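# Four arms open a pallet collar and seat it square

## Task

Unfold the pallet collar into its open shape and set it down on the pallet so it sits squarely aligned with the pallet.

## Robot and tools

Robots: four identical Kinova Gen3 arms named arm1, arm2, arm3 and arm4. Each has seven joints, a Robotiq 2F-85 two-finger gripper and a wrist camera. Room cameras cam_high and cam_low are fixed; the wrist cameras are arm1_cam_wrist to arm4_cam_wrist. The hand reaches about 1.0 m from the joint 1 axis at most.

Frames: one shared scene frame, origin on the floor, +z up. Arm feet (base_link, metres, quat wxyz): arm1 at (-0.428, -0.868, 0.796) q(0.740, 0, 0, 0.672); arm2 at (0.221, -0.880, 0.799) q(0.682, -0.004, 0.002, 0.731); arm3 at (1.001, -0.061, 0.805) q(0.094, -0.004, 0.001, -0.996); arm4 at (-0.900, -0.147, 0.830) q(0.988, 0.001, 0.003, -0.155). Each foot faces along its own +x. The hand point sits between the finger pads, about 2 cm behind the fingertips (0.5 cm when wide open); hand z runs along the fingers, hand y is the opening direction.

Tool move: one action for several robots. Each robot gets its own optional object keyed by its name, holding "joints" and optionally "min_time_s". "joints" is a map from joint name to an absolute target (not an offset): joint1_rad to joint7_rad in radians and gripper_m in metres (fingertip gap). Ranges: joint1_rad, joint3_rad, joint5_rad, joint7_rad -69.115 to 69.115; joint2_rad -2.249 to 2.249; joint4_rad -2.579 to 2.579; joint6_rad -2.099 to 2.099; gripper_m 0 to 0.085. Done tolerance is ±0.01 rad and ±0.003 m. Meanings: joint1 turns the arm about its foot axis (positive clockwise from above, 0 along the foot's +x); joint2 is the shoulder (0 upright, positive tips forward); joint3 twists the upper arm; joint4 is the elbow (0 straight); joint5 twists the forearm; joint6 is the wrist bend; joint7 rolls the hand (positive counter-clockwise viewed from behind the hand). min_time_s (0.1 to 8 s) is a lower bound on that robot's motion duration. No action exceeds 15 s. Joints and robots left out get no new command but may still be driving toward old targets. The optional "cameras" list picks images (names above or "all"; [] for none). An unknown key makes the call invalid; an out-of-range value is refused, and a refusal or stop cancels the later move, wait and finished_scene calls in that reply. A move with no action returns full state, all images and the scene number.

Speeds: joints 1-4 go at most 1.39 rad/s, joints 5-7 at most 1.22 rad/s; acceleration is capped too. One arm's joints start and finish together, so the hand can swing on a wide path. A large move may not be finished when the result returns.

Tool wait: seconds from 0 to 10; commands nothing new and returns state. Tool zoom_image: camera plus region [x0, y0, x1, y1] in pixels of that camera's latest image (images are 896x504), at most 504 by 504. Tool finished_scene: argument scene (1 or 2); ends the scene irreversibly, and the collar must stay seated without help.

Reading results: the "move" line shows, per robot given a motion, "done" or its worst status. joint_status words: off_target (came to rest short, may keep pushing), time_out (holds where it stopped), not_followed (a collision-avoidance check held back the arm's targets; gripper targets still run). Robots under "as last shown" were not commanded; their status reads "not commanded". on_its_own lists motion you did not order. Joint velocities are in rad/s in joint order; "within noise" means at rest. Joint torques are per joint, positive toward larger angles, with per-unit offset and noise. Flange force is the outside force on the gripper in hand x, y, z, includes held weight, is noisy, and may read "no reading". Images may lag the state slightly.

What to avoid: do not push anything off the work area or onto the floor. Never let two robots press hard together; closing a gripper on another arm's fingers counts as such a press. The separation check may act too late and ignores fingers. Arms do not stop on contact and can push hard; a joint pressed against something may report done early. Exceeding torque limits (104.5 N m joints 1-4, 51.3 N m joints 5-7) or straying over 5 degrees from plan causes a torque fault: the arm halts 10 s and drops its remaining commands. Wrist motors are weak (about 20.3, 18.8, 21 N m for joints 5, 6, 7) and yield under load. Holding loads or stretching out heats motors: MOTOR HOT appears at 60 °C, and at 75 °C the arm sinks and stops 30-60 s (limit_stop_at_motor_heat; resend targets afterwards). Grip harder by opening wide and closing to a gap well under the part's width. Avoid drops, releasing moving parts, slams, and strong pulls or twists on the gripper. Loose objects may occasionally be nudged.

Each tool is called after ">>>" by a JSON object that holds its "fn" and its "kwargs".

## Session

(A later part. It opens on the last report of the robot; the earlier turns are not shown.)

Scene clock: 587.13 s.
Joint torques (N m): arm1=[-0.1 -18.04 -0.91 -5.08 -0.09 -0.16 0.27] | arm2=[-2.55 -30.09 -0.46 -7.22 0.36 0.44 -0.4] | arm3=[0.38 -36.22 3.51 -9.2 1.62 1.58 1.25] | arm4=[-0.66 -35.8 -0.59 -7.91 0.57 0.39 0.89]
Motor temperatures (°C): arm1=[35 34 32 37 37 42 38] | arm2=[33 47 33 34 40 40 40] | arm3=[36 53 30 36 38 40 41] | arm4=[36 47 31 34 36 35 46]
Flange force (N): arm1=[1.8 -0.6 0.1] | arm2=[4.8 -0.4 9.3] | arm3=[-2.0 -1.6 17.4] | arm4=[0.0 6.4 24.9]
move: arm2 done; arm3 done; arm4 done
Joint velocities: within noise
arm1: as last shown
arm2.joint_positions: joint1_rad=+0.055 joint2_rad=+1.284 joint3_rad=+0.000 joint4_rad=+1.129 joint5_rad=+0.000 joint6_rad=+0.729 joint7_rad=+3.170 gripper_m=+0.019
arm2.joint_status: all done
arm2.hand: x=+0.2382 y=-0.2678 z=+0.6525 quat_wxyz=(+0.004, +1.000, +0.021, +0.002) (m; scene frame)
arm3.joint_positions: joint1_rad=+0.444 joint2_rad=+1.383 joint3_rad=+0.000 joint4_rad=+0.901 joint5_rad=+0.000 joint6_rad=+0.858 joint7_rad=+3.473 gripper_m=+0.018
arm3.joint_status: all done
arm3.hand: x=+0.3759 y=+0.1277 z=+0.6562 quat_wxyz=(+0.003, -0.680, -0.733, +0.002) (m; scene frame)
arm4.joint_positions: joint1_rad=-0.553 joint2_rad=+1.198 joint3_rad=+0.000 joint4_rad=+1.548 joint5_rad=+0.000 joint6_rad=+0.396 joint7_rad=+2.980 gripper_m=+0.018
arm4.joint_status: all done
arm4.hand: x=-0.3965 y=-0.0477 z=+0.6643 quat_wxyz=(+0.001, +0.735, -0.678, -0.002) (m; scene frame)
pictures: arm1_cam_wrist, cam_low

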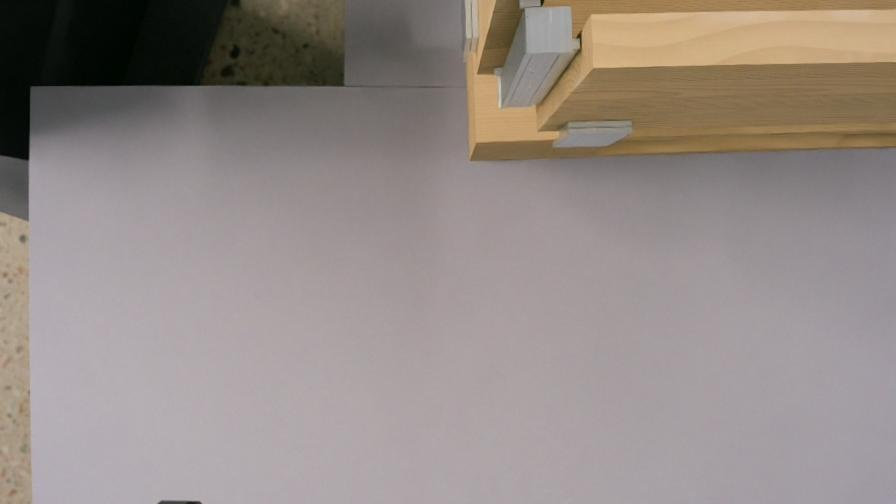

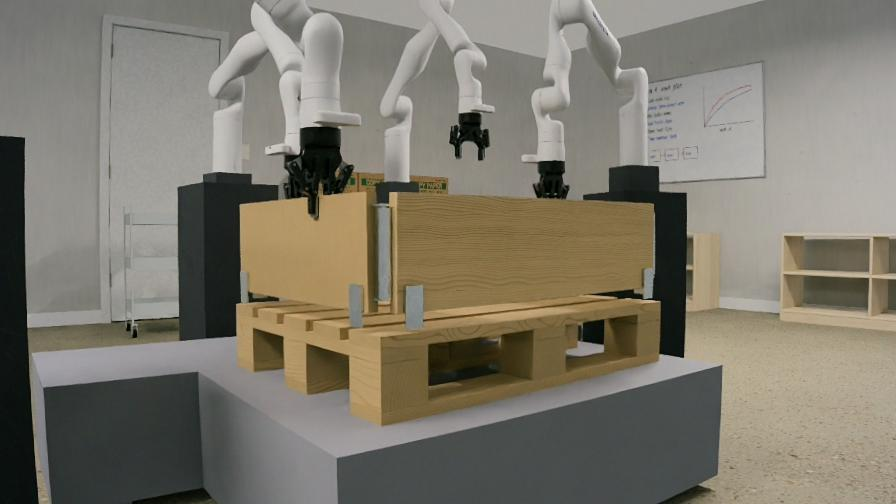

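>>> {"fn": "move", "kwargs": {"arm1": {"joints": {"joint1_rad": -0.1549, "joint2_rad": 0.734, "joint4_rad": 2.13, "joint6_rad": 0.277, "joint7_rad": 4.7124}, "min_time_s": 1.5}}}

>>> {"fn": "move", "kwargs": {"arm1": {"joints": {"joint1_rad": -0.1549, "joint2_rad": 1.57953, "joint4_rad": 2.32895, "joint6_rad": -1.70939, "joint7_rad": 4.7124}, "min_time_s": 3}, "cameras": ["arm1_cam_wrist"]}}

Scene clock: 615.43 s.
Joint torques (N m): arm1=[-0.01 -16.18 -0.81 -2.28 -0.04 -0.11 0.29] | arm2=[-2.57 -30.07 -0.45 -7.2 0.34 0.42 -0.39] | arm3=[0.38 -36.19 3.48 -9.14 1.66 1.57 1.23] | arm4=[-0.66 -35.81 -0.62 -7.94 0.57 0.37 0.91]
Motor temperatures (°C): arm1=[35 35 32 37 37 42 38] | arm2=[33 47 33 34 40 40 40] | arm3=[36 55 30 36 38 40 41] | arm4=[36 46 31 34 36 35 46]
Flange force (N): arm1=[1.1 -0.9 0.4] | arm2=[4.8 -0.5 9.2] | arm3=[-1.8 -1.9 17.5] | arm4=[-0.1 6.4 24.9]
move: arm1 done
Joint velocities: within noise
arm1.joint_positions: joint1_rad=-0.155 joint2_rad=+0.734 joint3_rad=+0.000 joint4_rad=+2.130 joint5_rad=+0.000 joint6_rad=+0.277 joint7_rad=+4.712 gripper_m=+0.085
arm1.joint_status: all done
arm1.hand: x=-0.4249 y=-0.4986 z=+0.7791 quat_wxyz=(+0.000, +0.686, +0.727, +0.000) (m; scene frame)
arm2, arm3, arm4: as last shown
pictures: none

Scene clock: 618.83 s.
Joint torques (N m): arm1=[-0.04 -16.49 -0.61 3.92 -0.12 -2.54 0.25] | arm2=[-2.59 -30.06 -0.5 -7.18 0.36 0.45 -0.38] | arm3=[0.34 -36.21 3.51 -9.08 1.57 1.54 1.24] | arm4=[-0.63 -35.75 -0.6 -7.89 0.56 0.39 0.9]
Motor temperatures (°C): arm1=[35 35 32 37 37 42 38] | arm2=[33 47 33 34 40 40 40] | arm3=[36 56 30 35 38 40 41] | arm4=[36 46 31 34 36 35 46]
Flange force (N): arm1=[-0.3 3.3 1.0] | arm2=[4.8 -0.5 9.2] | arm3=[-1.6 -2.4 17.5] | arm4=[-0.1 6.4 24.9]
move: arm1 done
Joint velocities: within noise
arm1.joint_positions: joint1_rad=-0.155 joint2_rad=+1.580 joint3_rad=+0.000 joint4_rad=+2.329 joint5_rad=+0.000 joint6_rad=-1.709 joint7_rad=+4.712 gripper_m=+0.085
arm1.joint_status: all done
arm1.hand: x=-0.4299 y=-0.4125 z=+0.6673 quat_wxyz=(-0.330, +0.611, +0.648, +0.312) (m; scene frame)
arm2, arm3, arm4: as last shown
pictures: arm1_cam_wrist

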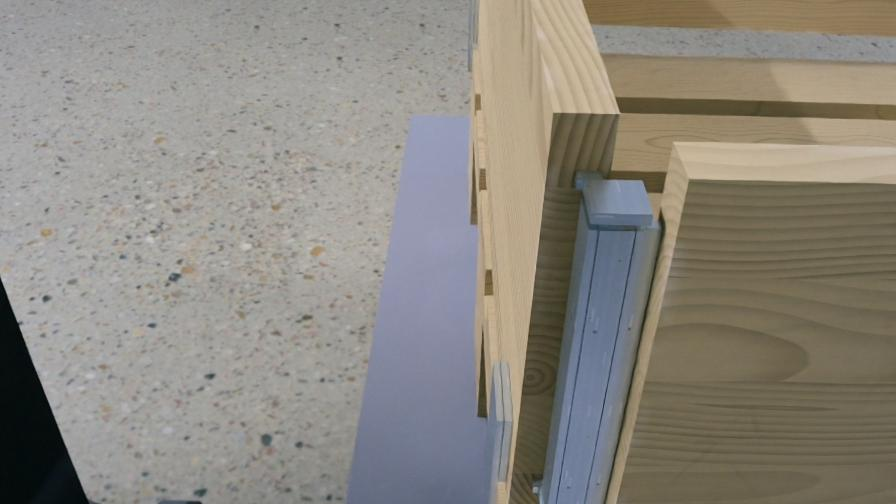

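>>> {"fn": "zoom_image", "kwargs": {"camera": "arm1_cam_wrist", "region": [450, 0, 530, 130]}}

>>> {"fn": "zoom_image", "kwargs": {"camera": "arm1_cam_wrist", "region": [450, 120, 550, 260]}}

>>> {"fn": "zoom_image", "kwargs": {"camera": "arm1_cam_wrist", "region": [450, 250, 570, 420]}}

>>> {"fn": "zoom_image", "kwargs": {"camera": "arm1_cam_wrist", "region": [450, 360, 560, 504]}}

Scaled by 3.877 from the camera's 896x504 image, which has a finer 1280x720 frame.

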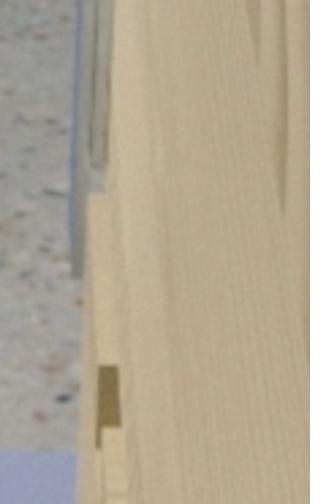

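Scaled by 3.600 from the camera's 896x504 image, which has a finer 1280x720 frame.

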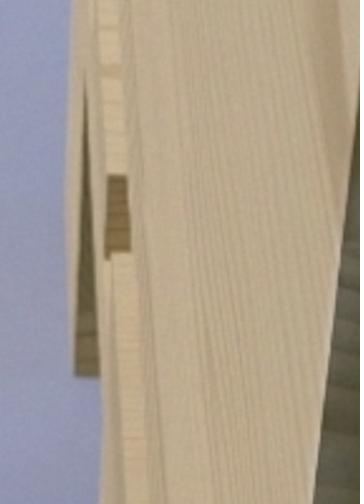

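Scaled by 2.965 from the camera's 896x504 image, which has a finer 1280x720 frame.

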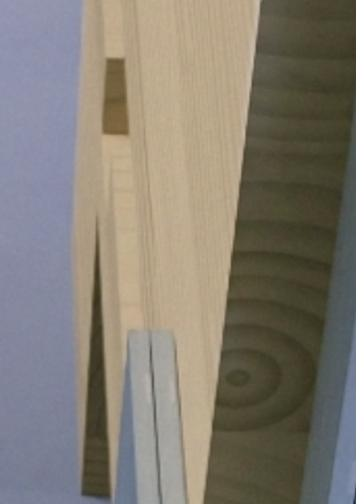

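Scaled by 3.500 from the camera's 896x504 image, which has a finer 1280x720 frame.

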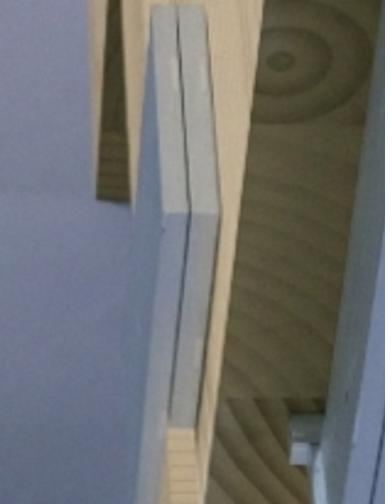

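>>> {"fn": "zoom_image", "kwargs": {"camera": "arm1_cam_wrist", "region": [465, 30, 495, 80]}}

>>> {"fn": "zoom_image", "kwargs": {"camera": "arm1_cam_wrist", "region": [465, 110, 505, 180]}}

>>> {"fn": "zoom_image", "kwargs": {"camera": "arm1_cam_wrist", "region": [470, 230, 510, 300]}}

>>> {"fn": "zoom_image", "kwargs": {"camera": "arm1_cam_wrist", "region": [465, 0, 495, 50]}}

>>> {"fn": "zoom_image", "kwargs": {"camera": "arm1_cam_wrist", "region": [470, 440, 530, 504]}}

Scaled by 10.080 from the camera's 896x504 image, which has a finer 1280x720 frame.

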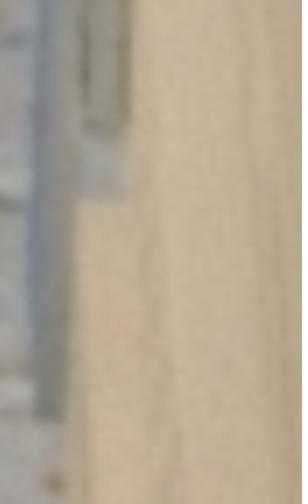

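Scaled by 7.200 from the camera's 896x504 image, which has a finer 1280x720 frame.

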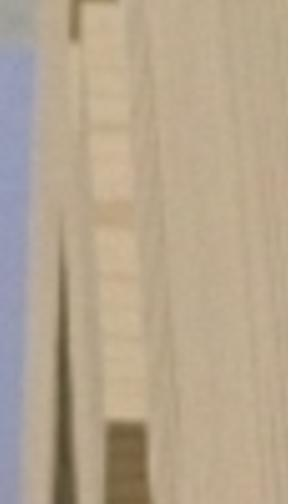

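Scaled by 7.200 from the camera's 896x504 image, which has a finer 1280x720 frame.

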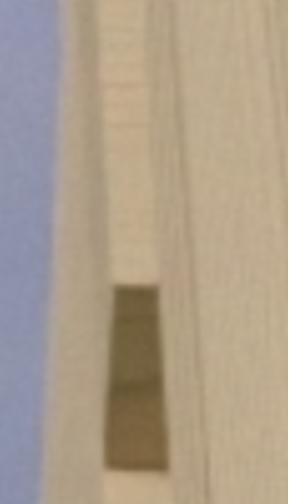

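Scaled by 10.080 from the camera's 896x504 image, which has a finer 1280x720 frame.

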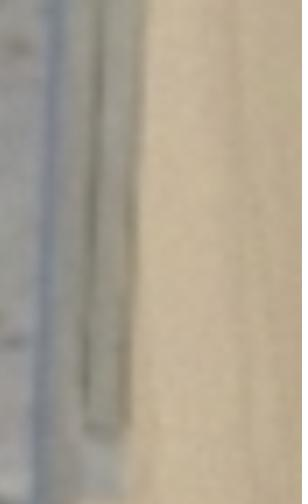

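Scaled by 7.875 from the camera's 896x504 image, which has a finer 1280x720 frame.

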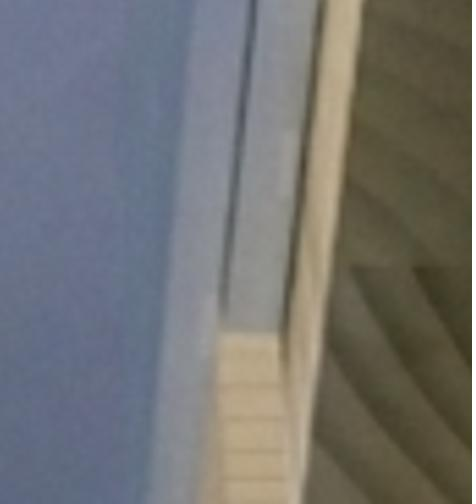

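>>> {"fn": "move", "kwargs": {"arm1": {"joints": {"joint1_rad": -0.1549, "joint2_rad": 0.734, "joint4_rad": 2.13, "joint6_rad": 0.277, "joint7_rad": 4.7124}, "min_time_s": 2.8}}}

>>> {"fn": "move", "kwargs": {"arm1": {"joints": {"joint1_rad": 0.672853, "joint2_rad": 1.039289, "joint4_rad": 0.969233, "joint6_rad": 1.133071, "joint7_rad": 5.481638}, "min_time_s": 3}, "cameras": ["arm1_cam_wrist"]}}

Scene clock: 637.60 s.
Joint torques (N m): arm1=[-0.07 -16.27 -0.74 -2.34 -0.13 -0.22 0.29] | arm2=[-2.61 -30.1 -0.46 -7.17 0.37 0.44 -0.39] | arm3=[0.32 -36.24 3.5 -9.17 1.62 1.52 1.26] | arm4=[-0.65 -35.79 -0.58 -7.9 0.57 0.4 0.9]
Motor temperatures (°C): arm1=[35 34 32 37 37 42 38] | arm2=[33 46 33 34 40 39 40] | arm3=[36 57 30 35 38 40 41] | arm4=[36 45 31 34 36 35 46]
Flange force (N): arm1=[1.2 -0.6 0.4] | arm2=[4.9 -0.6 9.3] | arm3=[-1.7 -2.0 17.5] | arm4=[-0.1 6.4 24.9]
move: arm1 done
Joint velocities: within noise
arm1.joint_positions: joint1_rad=-0.155 joint2_rad=+0.734 joint3_rad=+0.000 joint4_rad=+2.130 joint5_rad=+0.000 joint6_rad=+0.277 joint7_rad=+4.712 gripper_m=+0.085
arm1.joint_status: all done
arm1.hand: x=-0.4249 y=-0.4986 z=+0.7791 quat_wxyz=(+0.000, +0.686, +0.727, +0.000) (m; scene frame)
arm2, arm3, arm4: as last shown
pictures: none

Scene clock: 640.97 s.
Joint torques (N m): arm1=[-0.1 -25.81 -0.77 -7.83 -0.12 -0.19 0.31] | arm2=[-2.58 -30.09 -0.44 -7.21 0.4 0.42 -0.4] | arm3=[0.3 -36.28 3.45 -9.15 1.64 1.58 1.33] | arm4=[-0.62 -35.75 -0.61 -7.93 0.57 0.38 0.91]
Motor temperatures (°C): arm1=[35 34 32 37 37 42 38] | arm2=[33 46 33 34 40 39 40] | arm3=[36 57 30 35 38 40 41] | arm4=[36 45 31 34 36 35 46]
Flange force (N): arm1=[2.6 2.0 -0.1] | arm2=[4.9 -0.5 9.2] | arm3=[-1.8 -2.0 17.6] | arm4=[-0.1 6.5 24.8]
move: arm1 done
Joint velocities: within noise
arm1.joint_positions: joint1_rad=+0.673 joint2_rad=+1.039 joint3_rad=+0.000 joint4_rad=+0.969 joint5_rad=+0.000 joint6_rad=+1.133 joint7_rad=+5.482 gripper_m=+0.085
arm1.joint_status: all done
arm1.hand: x=+0.0400 y=-0.4199 z=+0.8492 quat_wxyz=(+0.000, +0.707, +0.707, +0.000) (m; scene frame)
arm2, arm3, arm4: as last shown
pictures: arm1_cam_wrist

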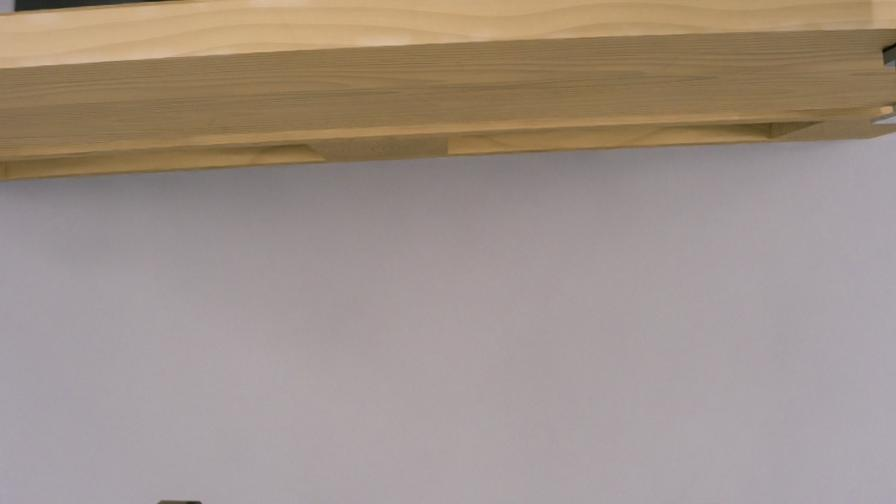

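>>> {"fn": "zoom_image", "kwargs": {"camera": "arm1_cam_wrist", "region": [0, 50, 120, 200]}}

>>> {"fn": "zoom_image", "kwargs": {"camera": "arm1_cam_wrist", "region": [776, 20, 896, 170]}}

>>> {"fn": "zoom_image", "kwargs": {"camera": "arm1_cam_wrist", "region": [380, 20, 500, 170]}}

Scaled by 3.360 from the camera's 896x504 image, which has a finer 1280x720 frame.

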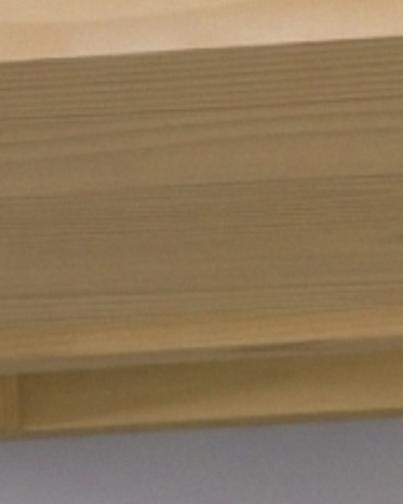

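Scaled by 3.360 from the camera's 896x504 image, which has a finer 1280x720 frame.

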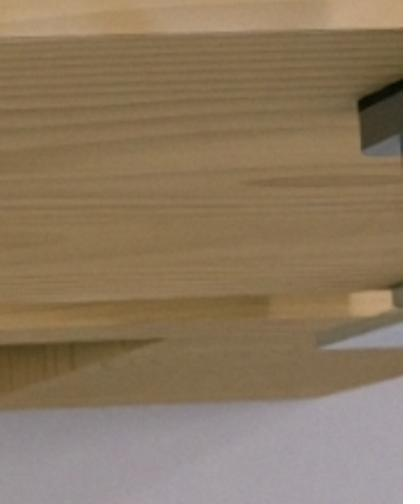

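Scaled by 3.360 from the camera's 896x504 image, which has a finer 1280x720 frame.

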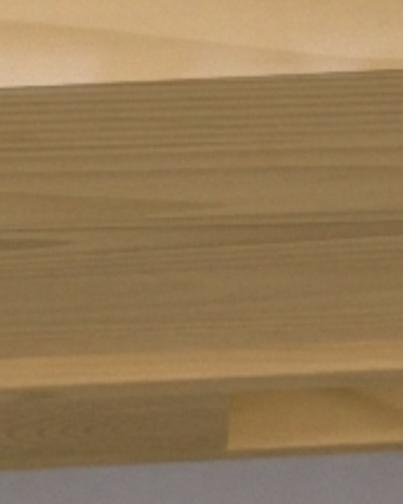

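>>> {"fn": "zoom_image", "kwargs": {"camera": "arm1_cam_wrist", "region": [0, 120, 60, 190]}}

>>> {"fn": "zoom_image", "kwargs": {"camera": "arm1_cam_wrist", "region": [200, 110, 260, 180]}}

>>> {"fn": "zoom_image", "kwargs": {"camera": "arm1_cam_wrist", "region": [420, 100, 480, 170]}}

>>> {"fn": "zoom_image", "kwargs": {"camera": "arm1_cam_wrist", "region": [640, 90, 700, 160]}}

>>> {"fn": "zoom_image", "kwargs": {"camera": "arm1_cam_wrist", "region": [836, 80, 896, 150]}}

Scaled by 7.200 from the camera's 896x504 image, which has a finer 1280x720 frame.

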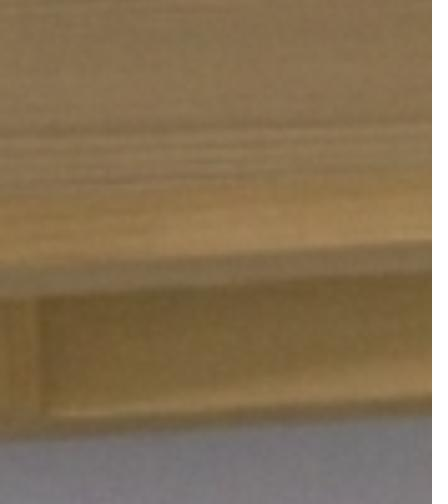

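Scaled by 7.200 from the camera's 896x504 image, which has a finer 1280x720 frame.

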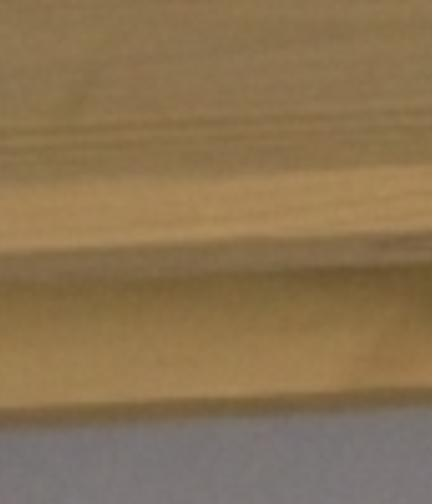

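Scaled by 7.200 from the camera's 896x504 image, which has a finer 1280x720 frame.

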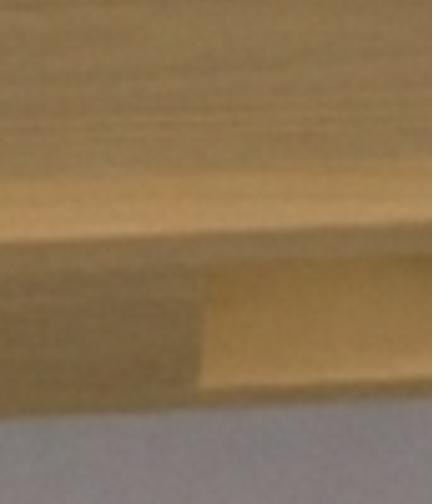

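Scaled by 7.200 from the camera's 896x504 image, which has a finer 1280x720 frame.

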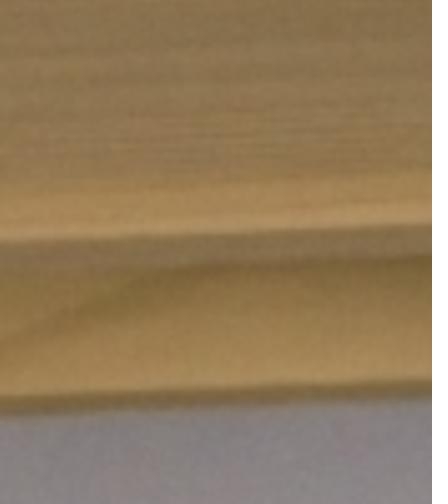

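Scaled by 7.200 from the camera's 896x504 image, which has a finer 1280x720 frame.

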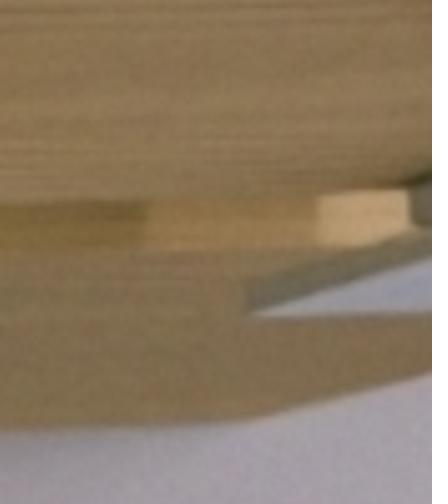

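>>> {"fn": "move", "kwargs": {"arm2": {"joints": {"joint1_rad": 0.055072, "joint2_rad": 1.292247, "joint4_rad": 1.113634, "joint6_rad": 0.735712, "joint7_rad": 3.175572}, "min_time_s": 2.0}, "arm3": {"joints": {"joint1_rad": 0.449324, "joint2_rad": 1.389234, "joint4_rad": 0.892453, "joint6_rad": 0.859906, "joint7_rad": 3.478024}, "min_time_s": 2.0}, "arm4": {"joints": {"joint1_rad": -0.552027, "joint2_rad": 1.202369, "joint4_rad": 1.546311, "joint6_rad": 0.392913, "joint7_rad": 2.981173}, "min_time_s": 2.0}, "cameras": ["arm1_cam_wrist", "cam_low"]}}

>>> {"fn": "zoom_image", "kwargs": {"camera": "cam_low", "region": [335, 280, 455, 350]}}

>>> {"fn": "zoom_image", "kwargs": {"camera": "cam_low", "region": [610, 265, 680, 315]}}

>>> {"fn": "zoom_image", "kwargs": {"camera": "cam_low", "region": [225, 270, 285, 315]}}

>>> {"fn": "zoom_image", "kwargs": {"camera": "arm1_cam_wrist", "region": [0, 110, 60, 180]}}

>>> {"fn": "zoom_image", "kwargs": {"camera": "arm1_cam_wrist", "region": [826, 70, 896, 150]}}

Scene clock: 656.20 s.
Joint torques (N m): arm1=[-0.02 -25.85 -0.76 -7.83 -0.11 -0.15 0.29] | arm2=[-2.63 -31.05 -0.43 -8.42 0.4 -0.27 -0.42] | arm3=[-0.51 -36.09 2.68 -8.75 1.25 1.75 1.35] | arm4=[-0.54 -35.2 -0.41 -7.19 0.65 0.75 0.95]
Motor temperatures (°C): arm1=[35 35 32 37 37 42 38] | arm2=[33 46 33 34 40 39 40] | arm3=[36 57 30 35 38 40 41] | arm4=[36 45 31 34 36 35 46]
Flange force (N): arm1=[2.6 2.0 0.0] | arm2=[4.8 1.6 9.1] | arm3=[-0.1 -2.9 17.8] | arm4=[-0.5 5.5 24.7]
move: arm2 done; arm3 done; arm4 done
Joint velocities: within noise
arm1: as last shown
arm1.hand: x=+0.0400 y=-0.4200 z=+0.8492 quat_wxyz=(+0.000, +0.707, +0.707, +0.000) (m; scene frame)
arm2.joint_positions: joint1_rad=+0.055 joint2_rad=+1.292 joint3_rad=+0.000 joint4_rad=+1.114 joint5_rad=+0.000 joint6_rad=+0.736 joint7_rad=+3.176 gripper_m=+0.019
arm2.joint_status: all done
arm2.hand: x=+0.2382 y=-0.2652 z=+0.6505 quat_wxyz=(+0.004, +1.000, +0.024, +0.002) (m; scene frame)
arm3.joint_positions: joint1_rad=+0.449 joint2_rad=+1.389 joint3_rad=+0.000 joint4_rad=+0.892 joint5_rad=+0.000 joint6_rad=+0.860 joint7_rad=+3.478 gripper_m=+0.018
arm3.joint_status: all done
arm3.hand: x=+0.3759 y=+0.1310 z=+0.6542 quat_wxyz=(+0.003, -0.680, -0.733, +0.002) (m; scene frame)
arm4.joint_positions: joint1_rad=-0.552 joint2_rad=+1.202 joint3_rad=+0.000 joint4_rad=+1.546 joint5_rad=+0.000 joint6_rad=+0.393 joint7_rad=+2.981 gripper_m=+0.018
arm4.joint_status: all done
arm4.hand: x=-0.3966 y=-0.0484 z=+0.6623 quat_wxyz=(+0.001, +0.735, -0.678, -0.002) (m; scene frame)
pictures: arm1_cam_wrist, cam_low

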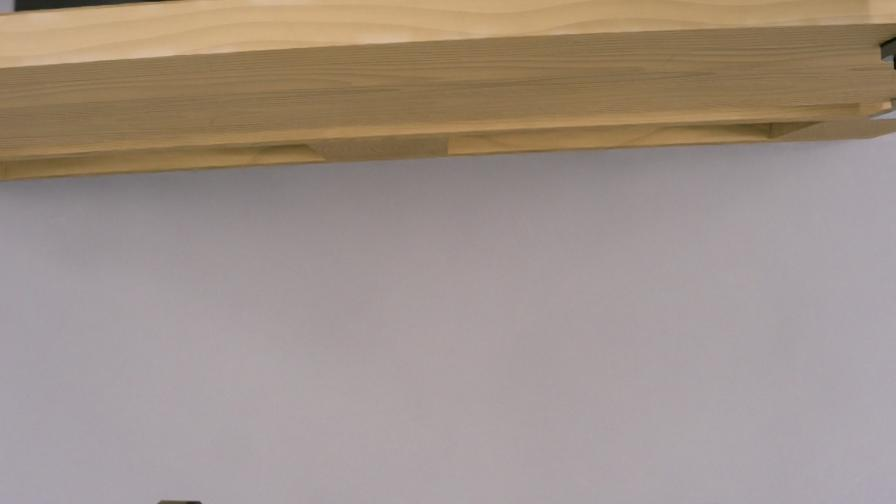

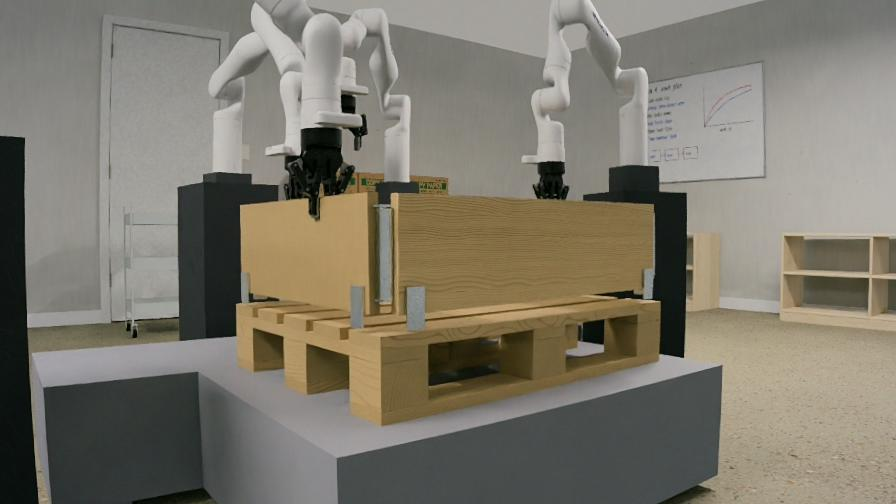

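Scaled by 4.200 from the camera's 896x504 image, which has a finer 1280x720 frame.

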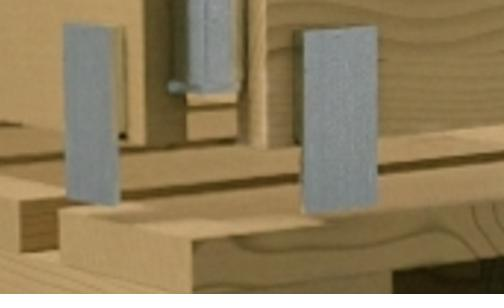

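Scaled by 7.200 from the camera's 896x504 image, which has a finer 1280x720 frame.

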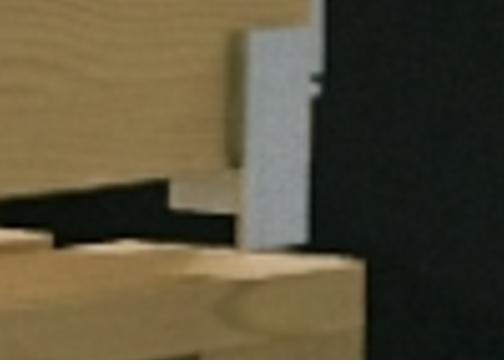

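Scaled by 8.400 from the camera's 896x504 image, which has a finer 1280x720 frame.

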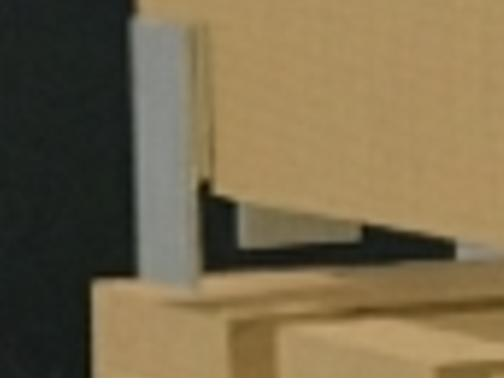

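Scaled by 7.200 from the camera's 896x504 image, which has a finer 1280x720 frame.

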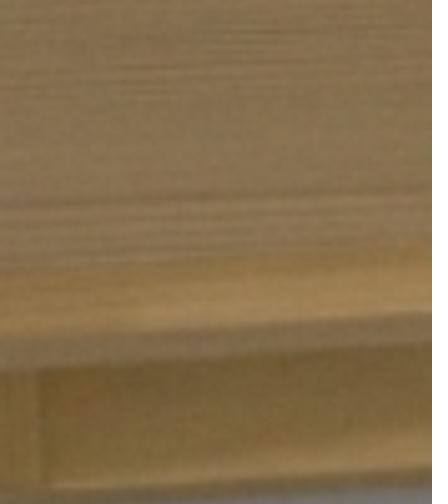

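Scaled by 6.300 from the camera's 896x504 image, which has a finer 1280x720 frame.

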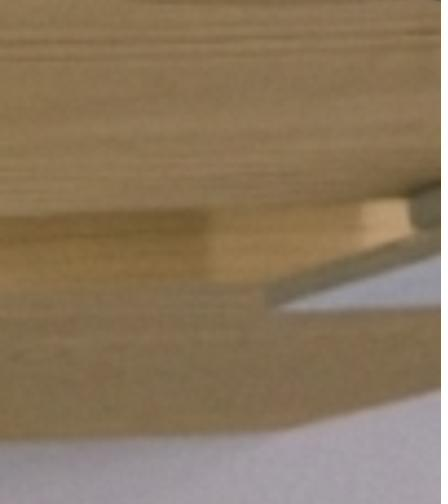

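>>> {"fn": "move", "kwargs": {"arm2": {"joints": {"joint2_rad": 1.300117, "joint4_rad": 1.109607, "joint6_rad": 0.731869}, "min_time_s": 1.2}, "arm3": {"joints": {"joint2_rad": 1.397228, "joint4_rad": 0.887349, "joint6_rad": 0.857016}, "min_time_s": 1.2}, "arm4": {"joints": {"joint2_rad": 1.211163, "joint4_rad": 1.542048, "joint6_rad": 0.388382}, "min_time_s": 1.2}, "cameras": ["arm1_cam_wrist", "cam_low"]}}

>>> {"fn": "zoom_image", "kwargs": {"camera": "cam_low", "region": [335, 280, 455, 350]}}

>>> {"fn": "zoom_image", "kwargs": {"camera": "cam_low", "region": [610, 265, 680, 315]}}

>>> {"fn": "zoom_image", "kwargs": {"camera": "cam_low", "region": [225, 270, 285, 315]}}

>>> {"fn": "zoom_image", "kwargs": {"camera": "arm1_cam_wrist", "region": [826, 70, 896, 150]}}

Scene clock: 662.83 s.
Joint torques (N m): arm1=[-0.06 -25.81 -0.75 -7.84 -0.16 -0.19 0.29] | arm2=[-2.42 -29.99 -0.23 -7.18 0.55 0.44 -0.32] | arm3=[0.63 -36.27 3.56 -8.76 1.58 1.78 1.3] | arm4=[-0.8 -35.12 -0.73 -6.92 0.54 0.86 0.88]
Motor temperatures (°C): arm1=[35 35 32 38 37 42 38] | arm2=[33 46 33 34 40 39 40] | arm3=[36 57 30 35 38 40 41] | arm4=[36 45 31 34 36 35 46]
Flange force (N): arm1=[2.5 2.0 -0.1] | arm2=[4.4 -0.3 8.9] | arm3=[-1.7 -3.5 18.1] | arm4=[0.1 5.0 24.8]
move: arm2 done; arm3 done; arm4 done
Joint velocities: within noise
arm1: as last shown
arm2.joint_positions: joint1_rad=+0.055 joint2_rad=+1.300 joint3_rad=+0.000 joint4_rad=+1.110 joint5_rad=+0.000 joint6_rad=+0.732 joint7_rad=+3.176 gripper_m=+0.019
arm2.joint_status: all done
arm2.hand: x=+0.2382 y=-0.2652 z=+0.6465 quat_wxyz=(+0.004, +1.000, +0.024, +0.002) (m; scene frame)
arm3.joint_positions: joint1_rad=+0.449 joint2_rad=+1.397 joint3_rad=+0.000 joint4_rad=+0.887 joint5_rad=+0.000 joint6_rad=+0.857 joint7_rad=+3.478 gripper_m=+0.018
arm3.joint_status: all done
arm3.hand: x=+0.3758 y=+0.1310 z=+0.6502 quat_wxyz=(+0.003, -0.680, -0.733, +0.002) (m; scene frame)
arm4.joint_positions: joint1_rad=-0.552 joint2_rad=+1.211 joint3_rad=+0.000 joint4_rad=+1.542 joint5_rad=+0.000 joint6_rad=+0.388 joint7_rad=+2.981 gripper_m=+0.018
arm4.joint_status: all done
arm4.hand: x=-0.3966 y=-0.0484 z=+0.6583 quat_wxyz=(+0.001, +0.735, -0.678, -0.002) (m; scene frame)
pictures: arm1_cam_wrist, cam_low

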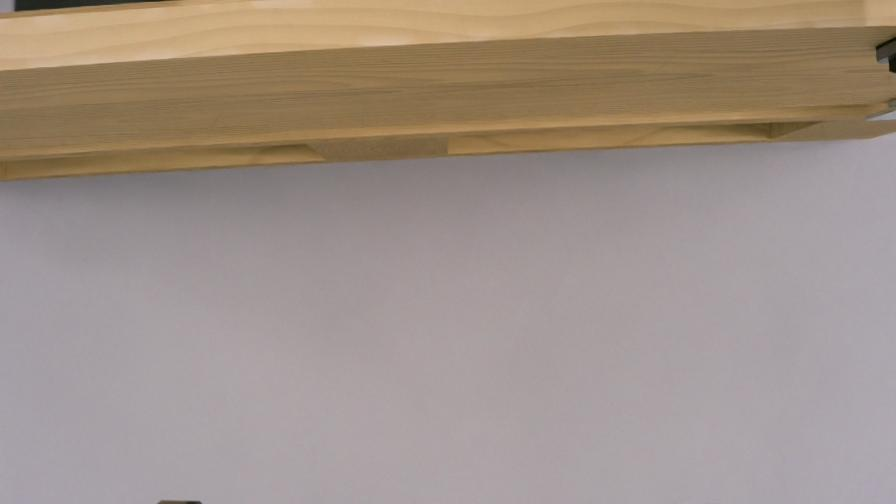

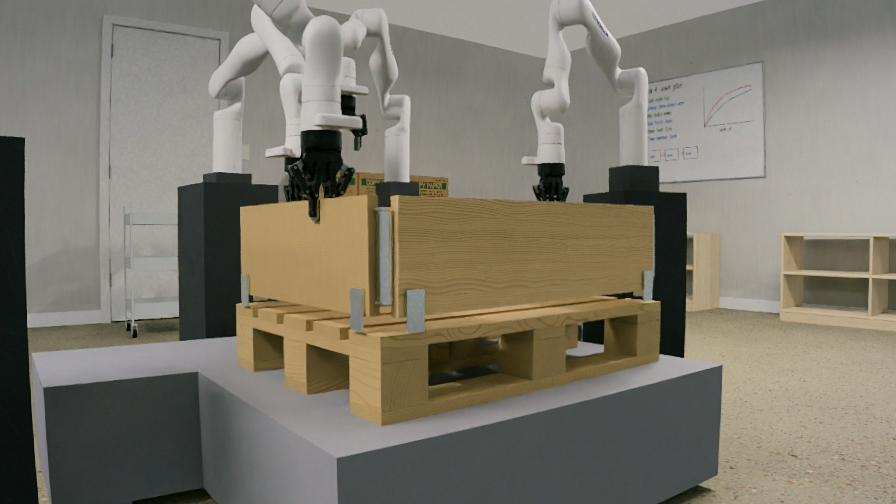

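Scaled by 4.200 from the camera's 896x504 image, which has a finer 1280x720 frame.

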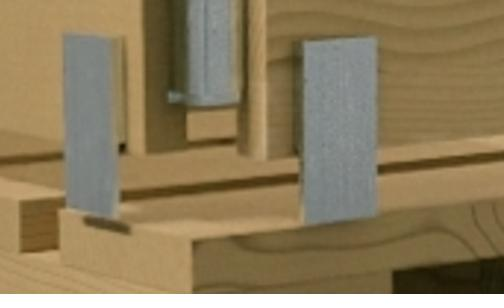

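Scaled by 7.200 from the camera's 896x504 image, which has a finer 1280x720 frame.

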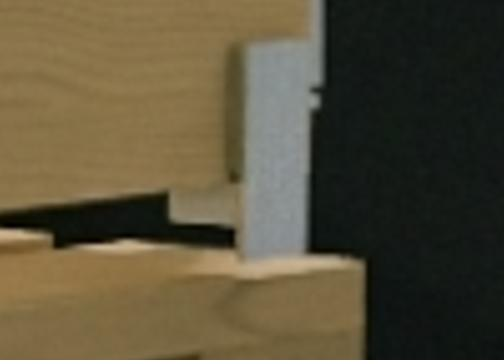

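Scaled by 8.400 from the camera's 896x504 image, which has a finer 1280x720 frame.

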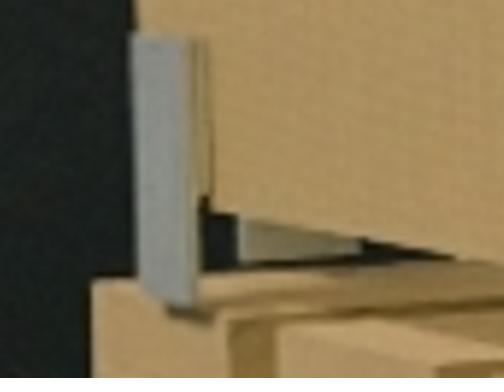

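Scaled by 6.300 from the camera's 896x504 image, which has a finer 1280x720 frame.

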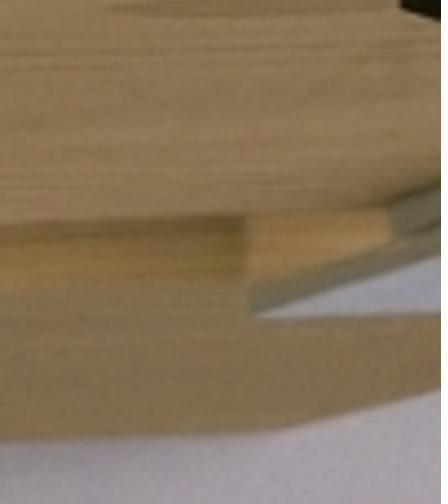

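>>> {"fn": "move", "kwargs": {"arm2": {"joints": {"joint2_rad": 1.308035, "joint4_rad": 1.10544, "joint6_rad": 0.728118}, "min_time_s": 1.5}, "arm3": {"joints": {"joint2_rad": 1.405285, "joint4_rad": 0.882072, "joint6_rad": 0.854236}, "min_time_s": 1.5}, "arm4": {"joints": {"joint2_rad": 1.219972, "joint4_rad": 1.537668, "joint6_rad": 0.383953}, "min_time_s": 1.5}, "cameras": ["arm1_cam_wrist", "cam_low"]}}

>>> {"fn": "zoom_image", "kwargs": {"camera": "cam_low", "region": [335, 280, 455, 350]}}

>>> {"fn": "zoom_image", "kwargs": {"camera": "cam_low", "region": [610, 265, 680, 315]}}

>>> {"fn": "zoom_image", "kwargs": {"camera": "cam_low", "region": [225, 270, 285, 315]}}

>>> {"fn": "zoom_image", "kwargs": {"camera": "arm1_cam_wrist", "region": [826, 70, 896, 150]}}

Scene clock: 670.30 s.
Joint torques (N m): arm1=[-0.05 -25.88 -0.7 -7.83 -0.12 -0.2 0.27] | arm2=[-2.21 -30.05 -0.11 -7.12 0.58 0.43 -0.32] | arm3=[0.62 -36.17 3.61 -8.88 1.58 1.81 1.25] | arm4=[-0.78 -35.03 -0.77 -6.74 0.5 0.91 0.86]
Motor temperatures (°C): arm1=[35 35 32 38 37 42 38] | arm2=[33 46 33 34 40 39 40] | arm3=[36 56 30 35 38 40 41] | arm4=[36 45 31 34 36 35 46]
Flange force (N): arm1=[2.7 2.2 0.0] | arm2=[4.1 -0.6 9.0] | arm3=[-2.1 -2.3 17.7] | arm4=[0.1 4.8 24.7]
move: arm2 done; arm3 done; arm4 done
Joint velocities: within noise
arm1: as last shown
arm2.joint_positions: joint1_rad=+0.055 joint2_rad=+1.308 joint3_rad=+0.000 joint4_rad=+1.105 joint5_rad=+0.000 joint6_rad=+0.728 joint7_rad=+3.176 gripper_m=+0.019
arm2.joint_status: all done
arm2.hand: x=+0.2382 y=-0.2653 z=+0.6424 quat_wxyz=(+0.004, +1.000, +0.024, +0.002) (m; scene frame)
arm3.joint_positions: joint1_rad=+0.449 joint2_rad=+1.405 joint3_rad=+0.000 joint4_rad=+0.882 joint5_rad=+0.000 joint6_rad=+0.854 joint7_rad=+3.478 gripper_m=+0.018
arm3.joint_status: all done
arm3.hand: x=+0.3758 y=+0.1310 z=+0.6462 quat_wxyz=(+0.003, -0.680, -0.733, +0.002) (m; scene frame)
arm4.joint_positions: joint1_rad=-0.552 joint2_rad=+1.220 joint3_rad=+0.000 joint4_rad=+1.538 joint5_rad=+0.000 joint6_rad=+0.384 joint7_rad=+2.981 gripper_m=+0.018
arm4.joint_status: all done
arm4.hand: x=-0.3966 y=-0.0484 z=+0.6543 quat_wxyz=(+0.001, +0.735, -0.678, -0.002) (m; scene frame)
pictures: arm1_cam_wrist, cam_low

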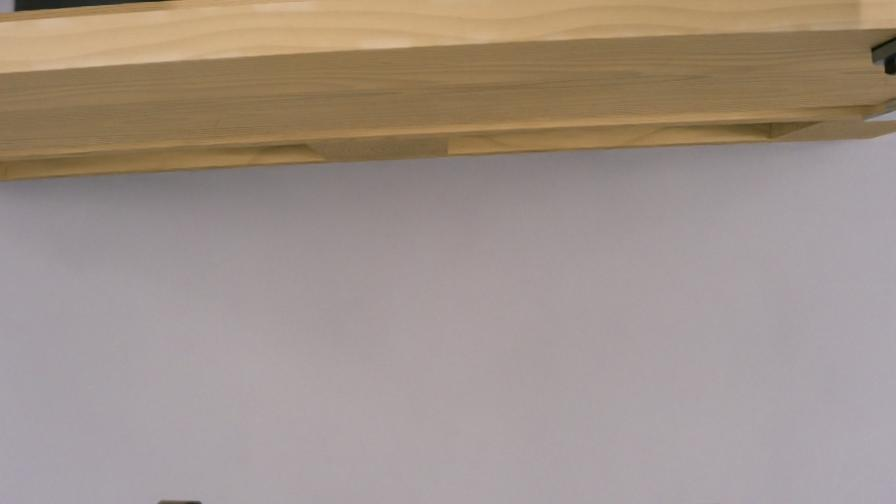

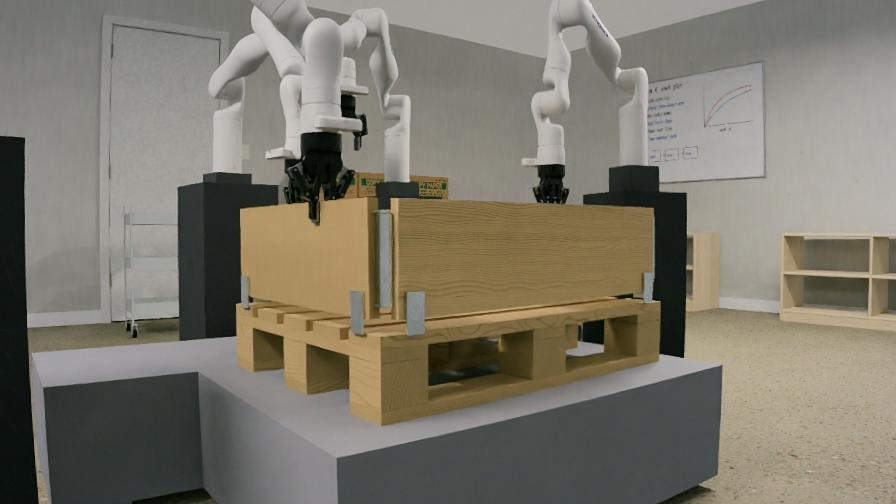

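Scaled by 4.200 from the camera's 896x504 image, which has a finer 1280x720 frame.

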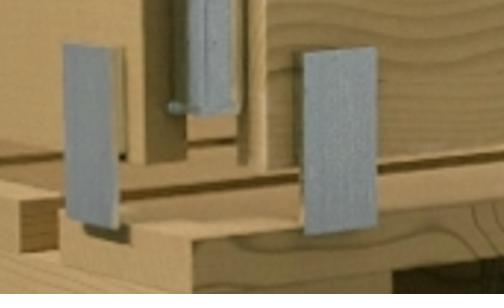

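Scaled by 7.200 from the camera's 896x504 image, which has a finer 1280x720 frame.

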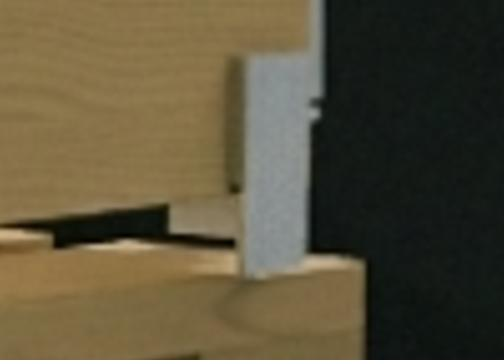

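Scaled by 8.400 from the camera's 896x504 image, which has a finer 1280x720 frame.

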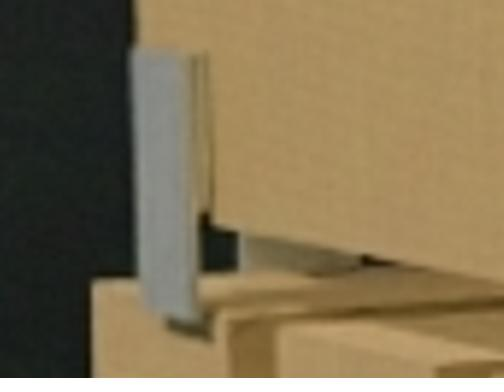

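Scaled by 6.300 from the camera's 896x504 image, which has a finer 1280x720 frame.

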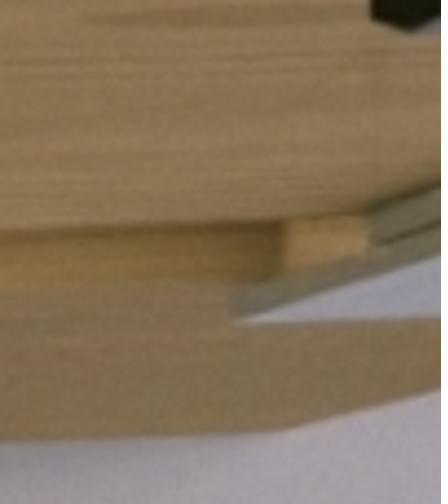

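>>> {"fn": "move", "kwargs": {"arm2": {"joints": {"joint2_rad": 1.315996, "joint4_rad": 1.10113, "joint6_rad": 0.724467}, "min_time_s": 1.5}, "arm3": {"joints": {"joint2_rad": 1.413401, "joint4_rad": 0.876611, "joint6_rad": 0.851581}, "min_time_s": 1.5}, "arm4": {"joints": {"joint2_rad": 1.228799, "joint4_rad": 1.533163, "joint6_rad": 0.379631}, "min_time_s": 1.5}, "cameras": ["arm1_cam_wrist", "cam_low"]}}

>>> {"fn": "zoom_image", "kwargs": {"camera": "cam_low", "region": [335, 280, 455, 350]}}

>>> {"fn": "zoom_image", "kwargs": {"camera": "cam_low", "region": [610, 265, 680, 315]}}

>>> {"fn": "zoom_image", "kwargs": {"camera": "cam_low", "region": [225, 270, 285, 315]}}

>>> {"fn": "zoom_image", "kwargs": {"camera": "arm1_cam_wrist", "region": [826, 70, 896, 150]}}

Scene clock: 675.73 s.
Joint torques (N m): arm1=[-0.01 -25.8 -0.71 -7.81 -0.12 -0.19 0.29] | arm2=[-2.13 -30.11 0.07 -7.08 0.63 0.46 -0.31] | arm3=[0.59 -36.11 3.61 -8.85 1.62 1.77 1.22] | arm4=[-0.79 -34.99 -0.76 -6.62 0.48 0.94 0.82]
Motor temperatures (°C): arm1=[35 35 32 38 37 42 38] | arm2=[33 46 33 34 40 39 40] | arm3=[36 56 30 35 38 40 41] | arm4=[36 45 31 34 36 35 46]
Flange force (N): arm1=[2.7 2.0 -0.1] | arm2=[4.0 -0.6 9.1] | arm3=[-2.0 -2.3 17.6] | arm4=[0.2 4.8 24.6]
move: arm2 done; arm3 done; arm4 done
Joint velocities: within noise
arm1: as last shown
arm2.joint_positions: joint1_rad=+0.055 joint2_rad=+1.316 joint3_rad=+0.000 joint4_rad=+1.101 joint5_rad=+0.000 joint6_rad=+0.724 joint7_rad=+3.176 gripper_m=+0.019
arm2.joint_status: all done
arm2.hand: x=+0.2383 y=-0.2653 z=+0.6385 quat_wxyz=(+0.004, +1.000, +0.024, +0.002) (m; scene frame)
arm3.joint_positions: joint1_rad=+0.449 joint2_rad=+1.413 joint3_rad=+0.000 joint4_rad=+0.877 joint5_rad=+0.000 joint6_rad=+0.852 joint7_rad=+3.478 gripper_m=+0.018
arm3.joint_status: all done
arm3.hand: x=+0.3758 y=+0.1310 z=+0.6422 quat_wxyz=(+0.003, -0.680, -0.733, +0.002) (m; scene frame)
arm4.joint_positions: joint1_rad=-0.552 joint2_rad=+1.229 joint3_rad=+0.000 joint4_rad=+1.533 joint5_rad=+0.000 joint6_rad=+0.380 joint7_rad=+2.981 gripper_m=+0.018
arm4.joint_status: all done
arm4.hand: x=-0.3966 y=-0.0484 z=+0.6503 quat_wxyz=(+0.001, +0.735, -0.678, -0.002) (m; scene frame)
pictures: arm1_cam_wrist, cam_low

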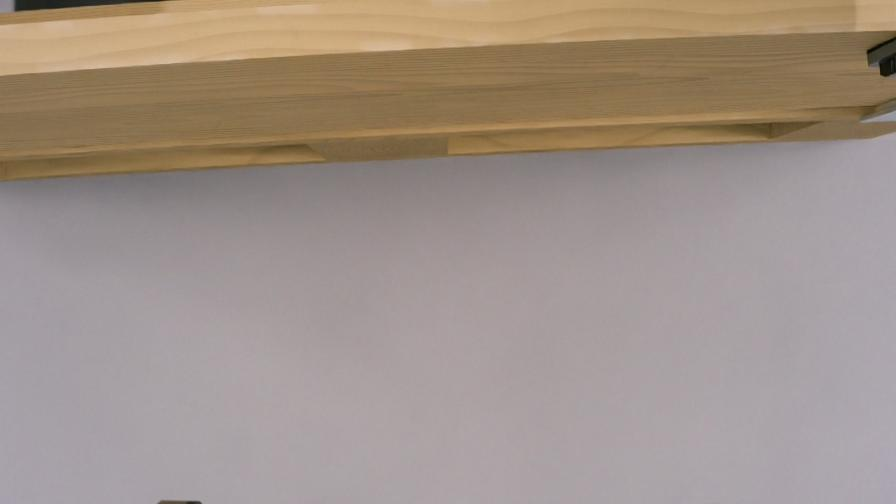

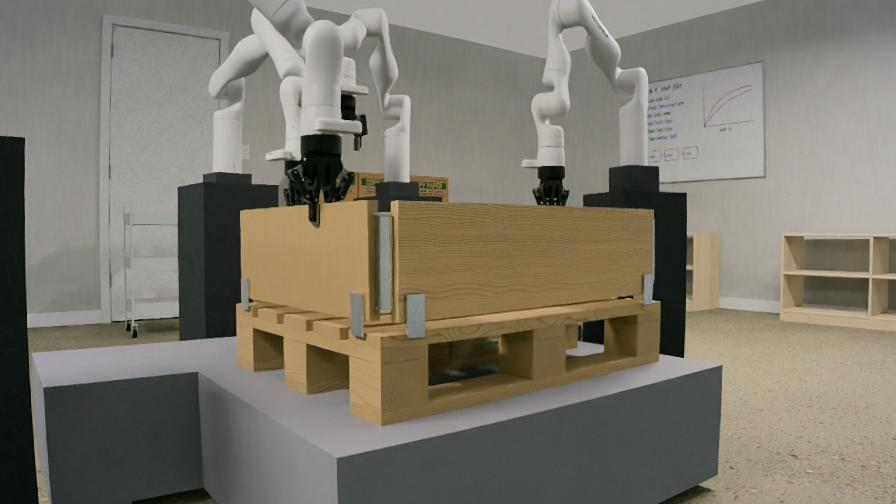

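Scaled by 4.200 from the camera's 896x504 image, which has a finer 1280x720 frame.

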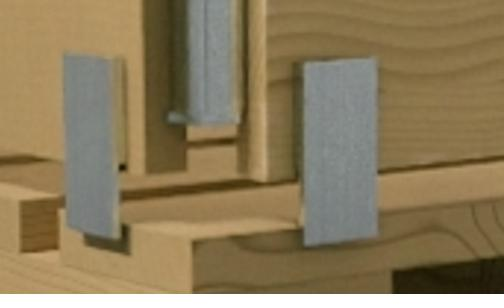

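Scaled by 7.200 from the camera's 896x504 image, which has a finer 1280x720 frame.

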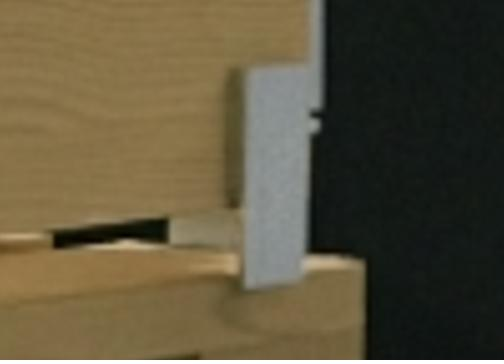

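Scaled by 8.400 from the camera's 896x504 image, which has a finer 1280x720 frame.

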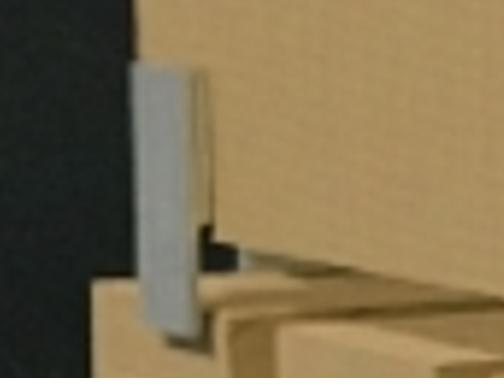

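Scaled by 6.300 from the camera's 896x504 image, which has a finer 1280x720 frame.

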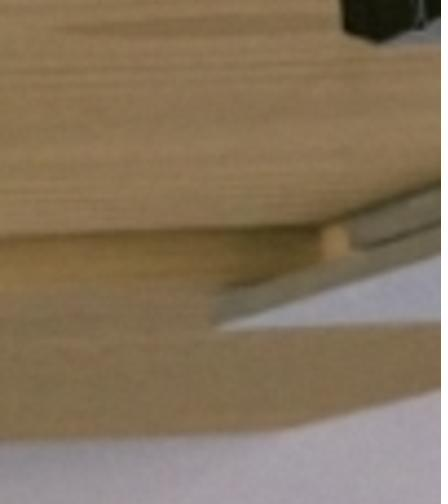

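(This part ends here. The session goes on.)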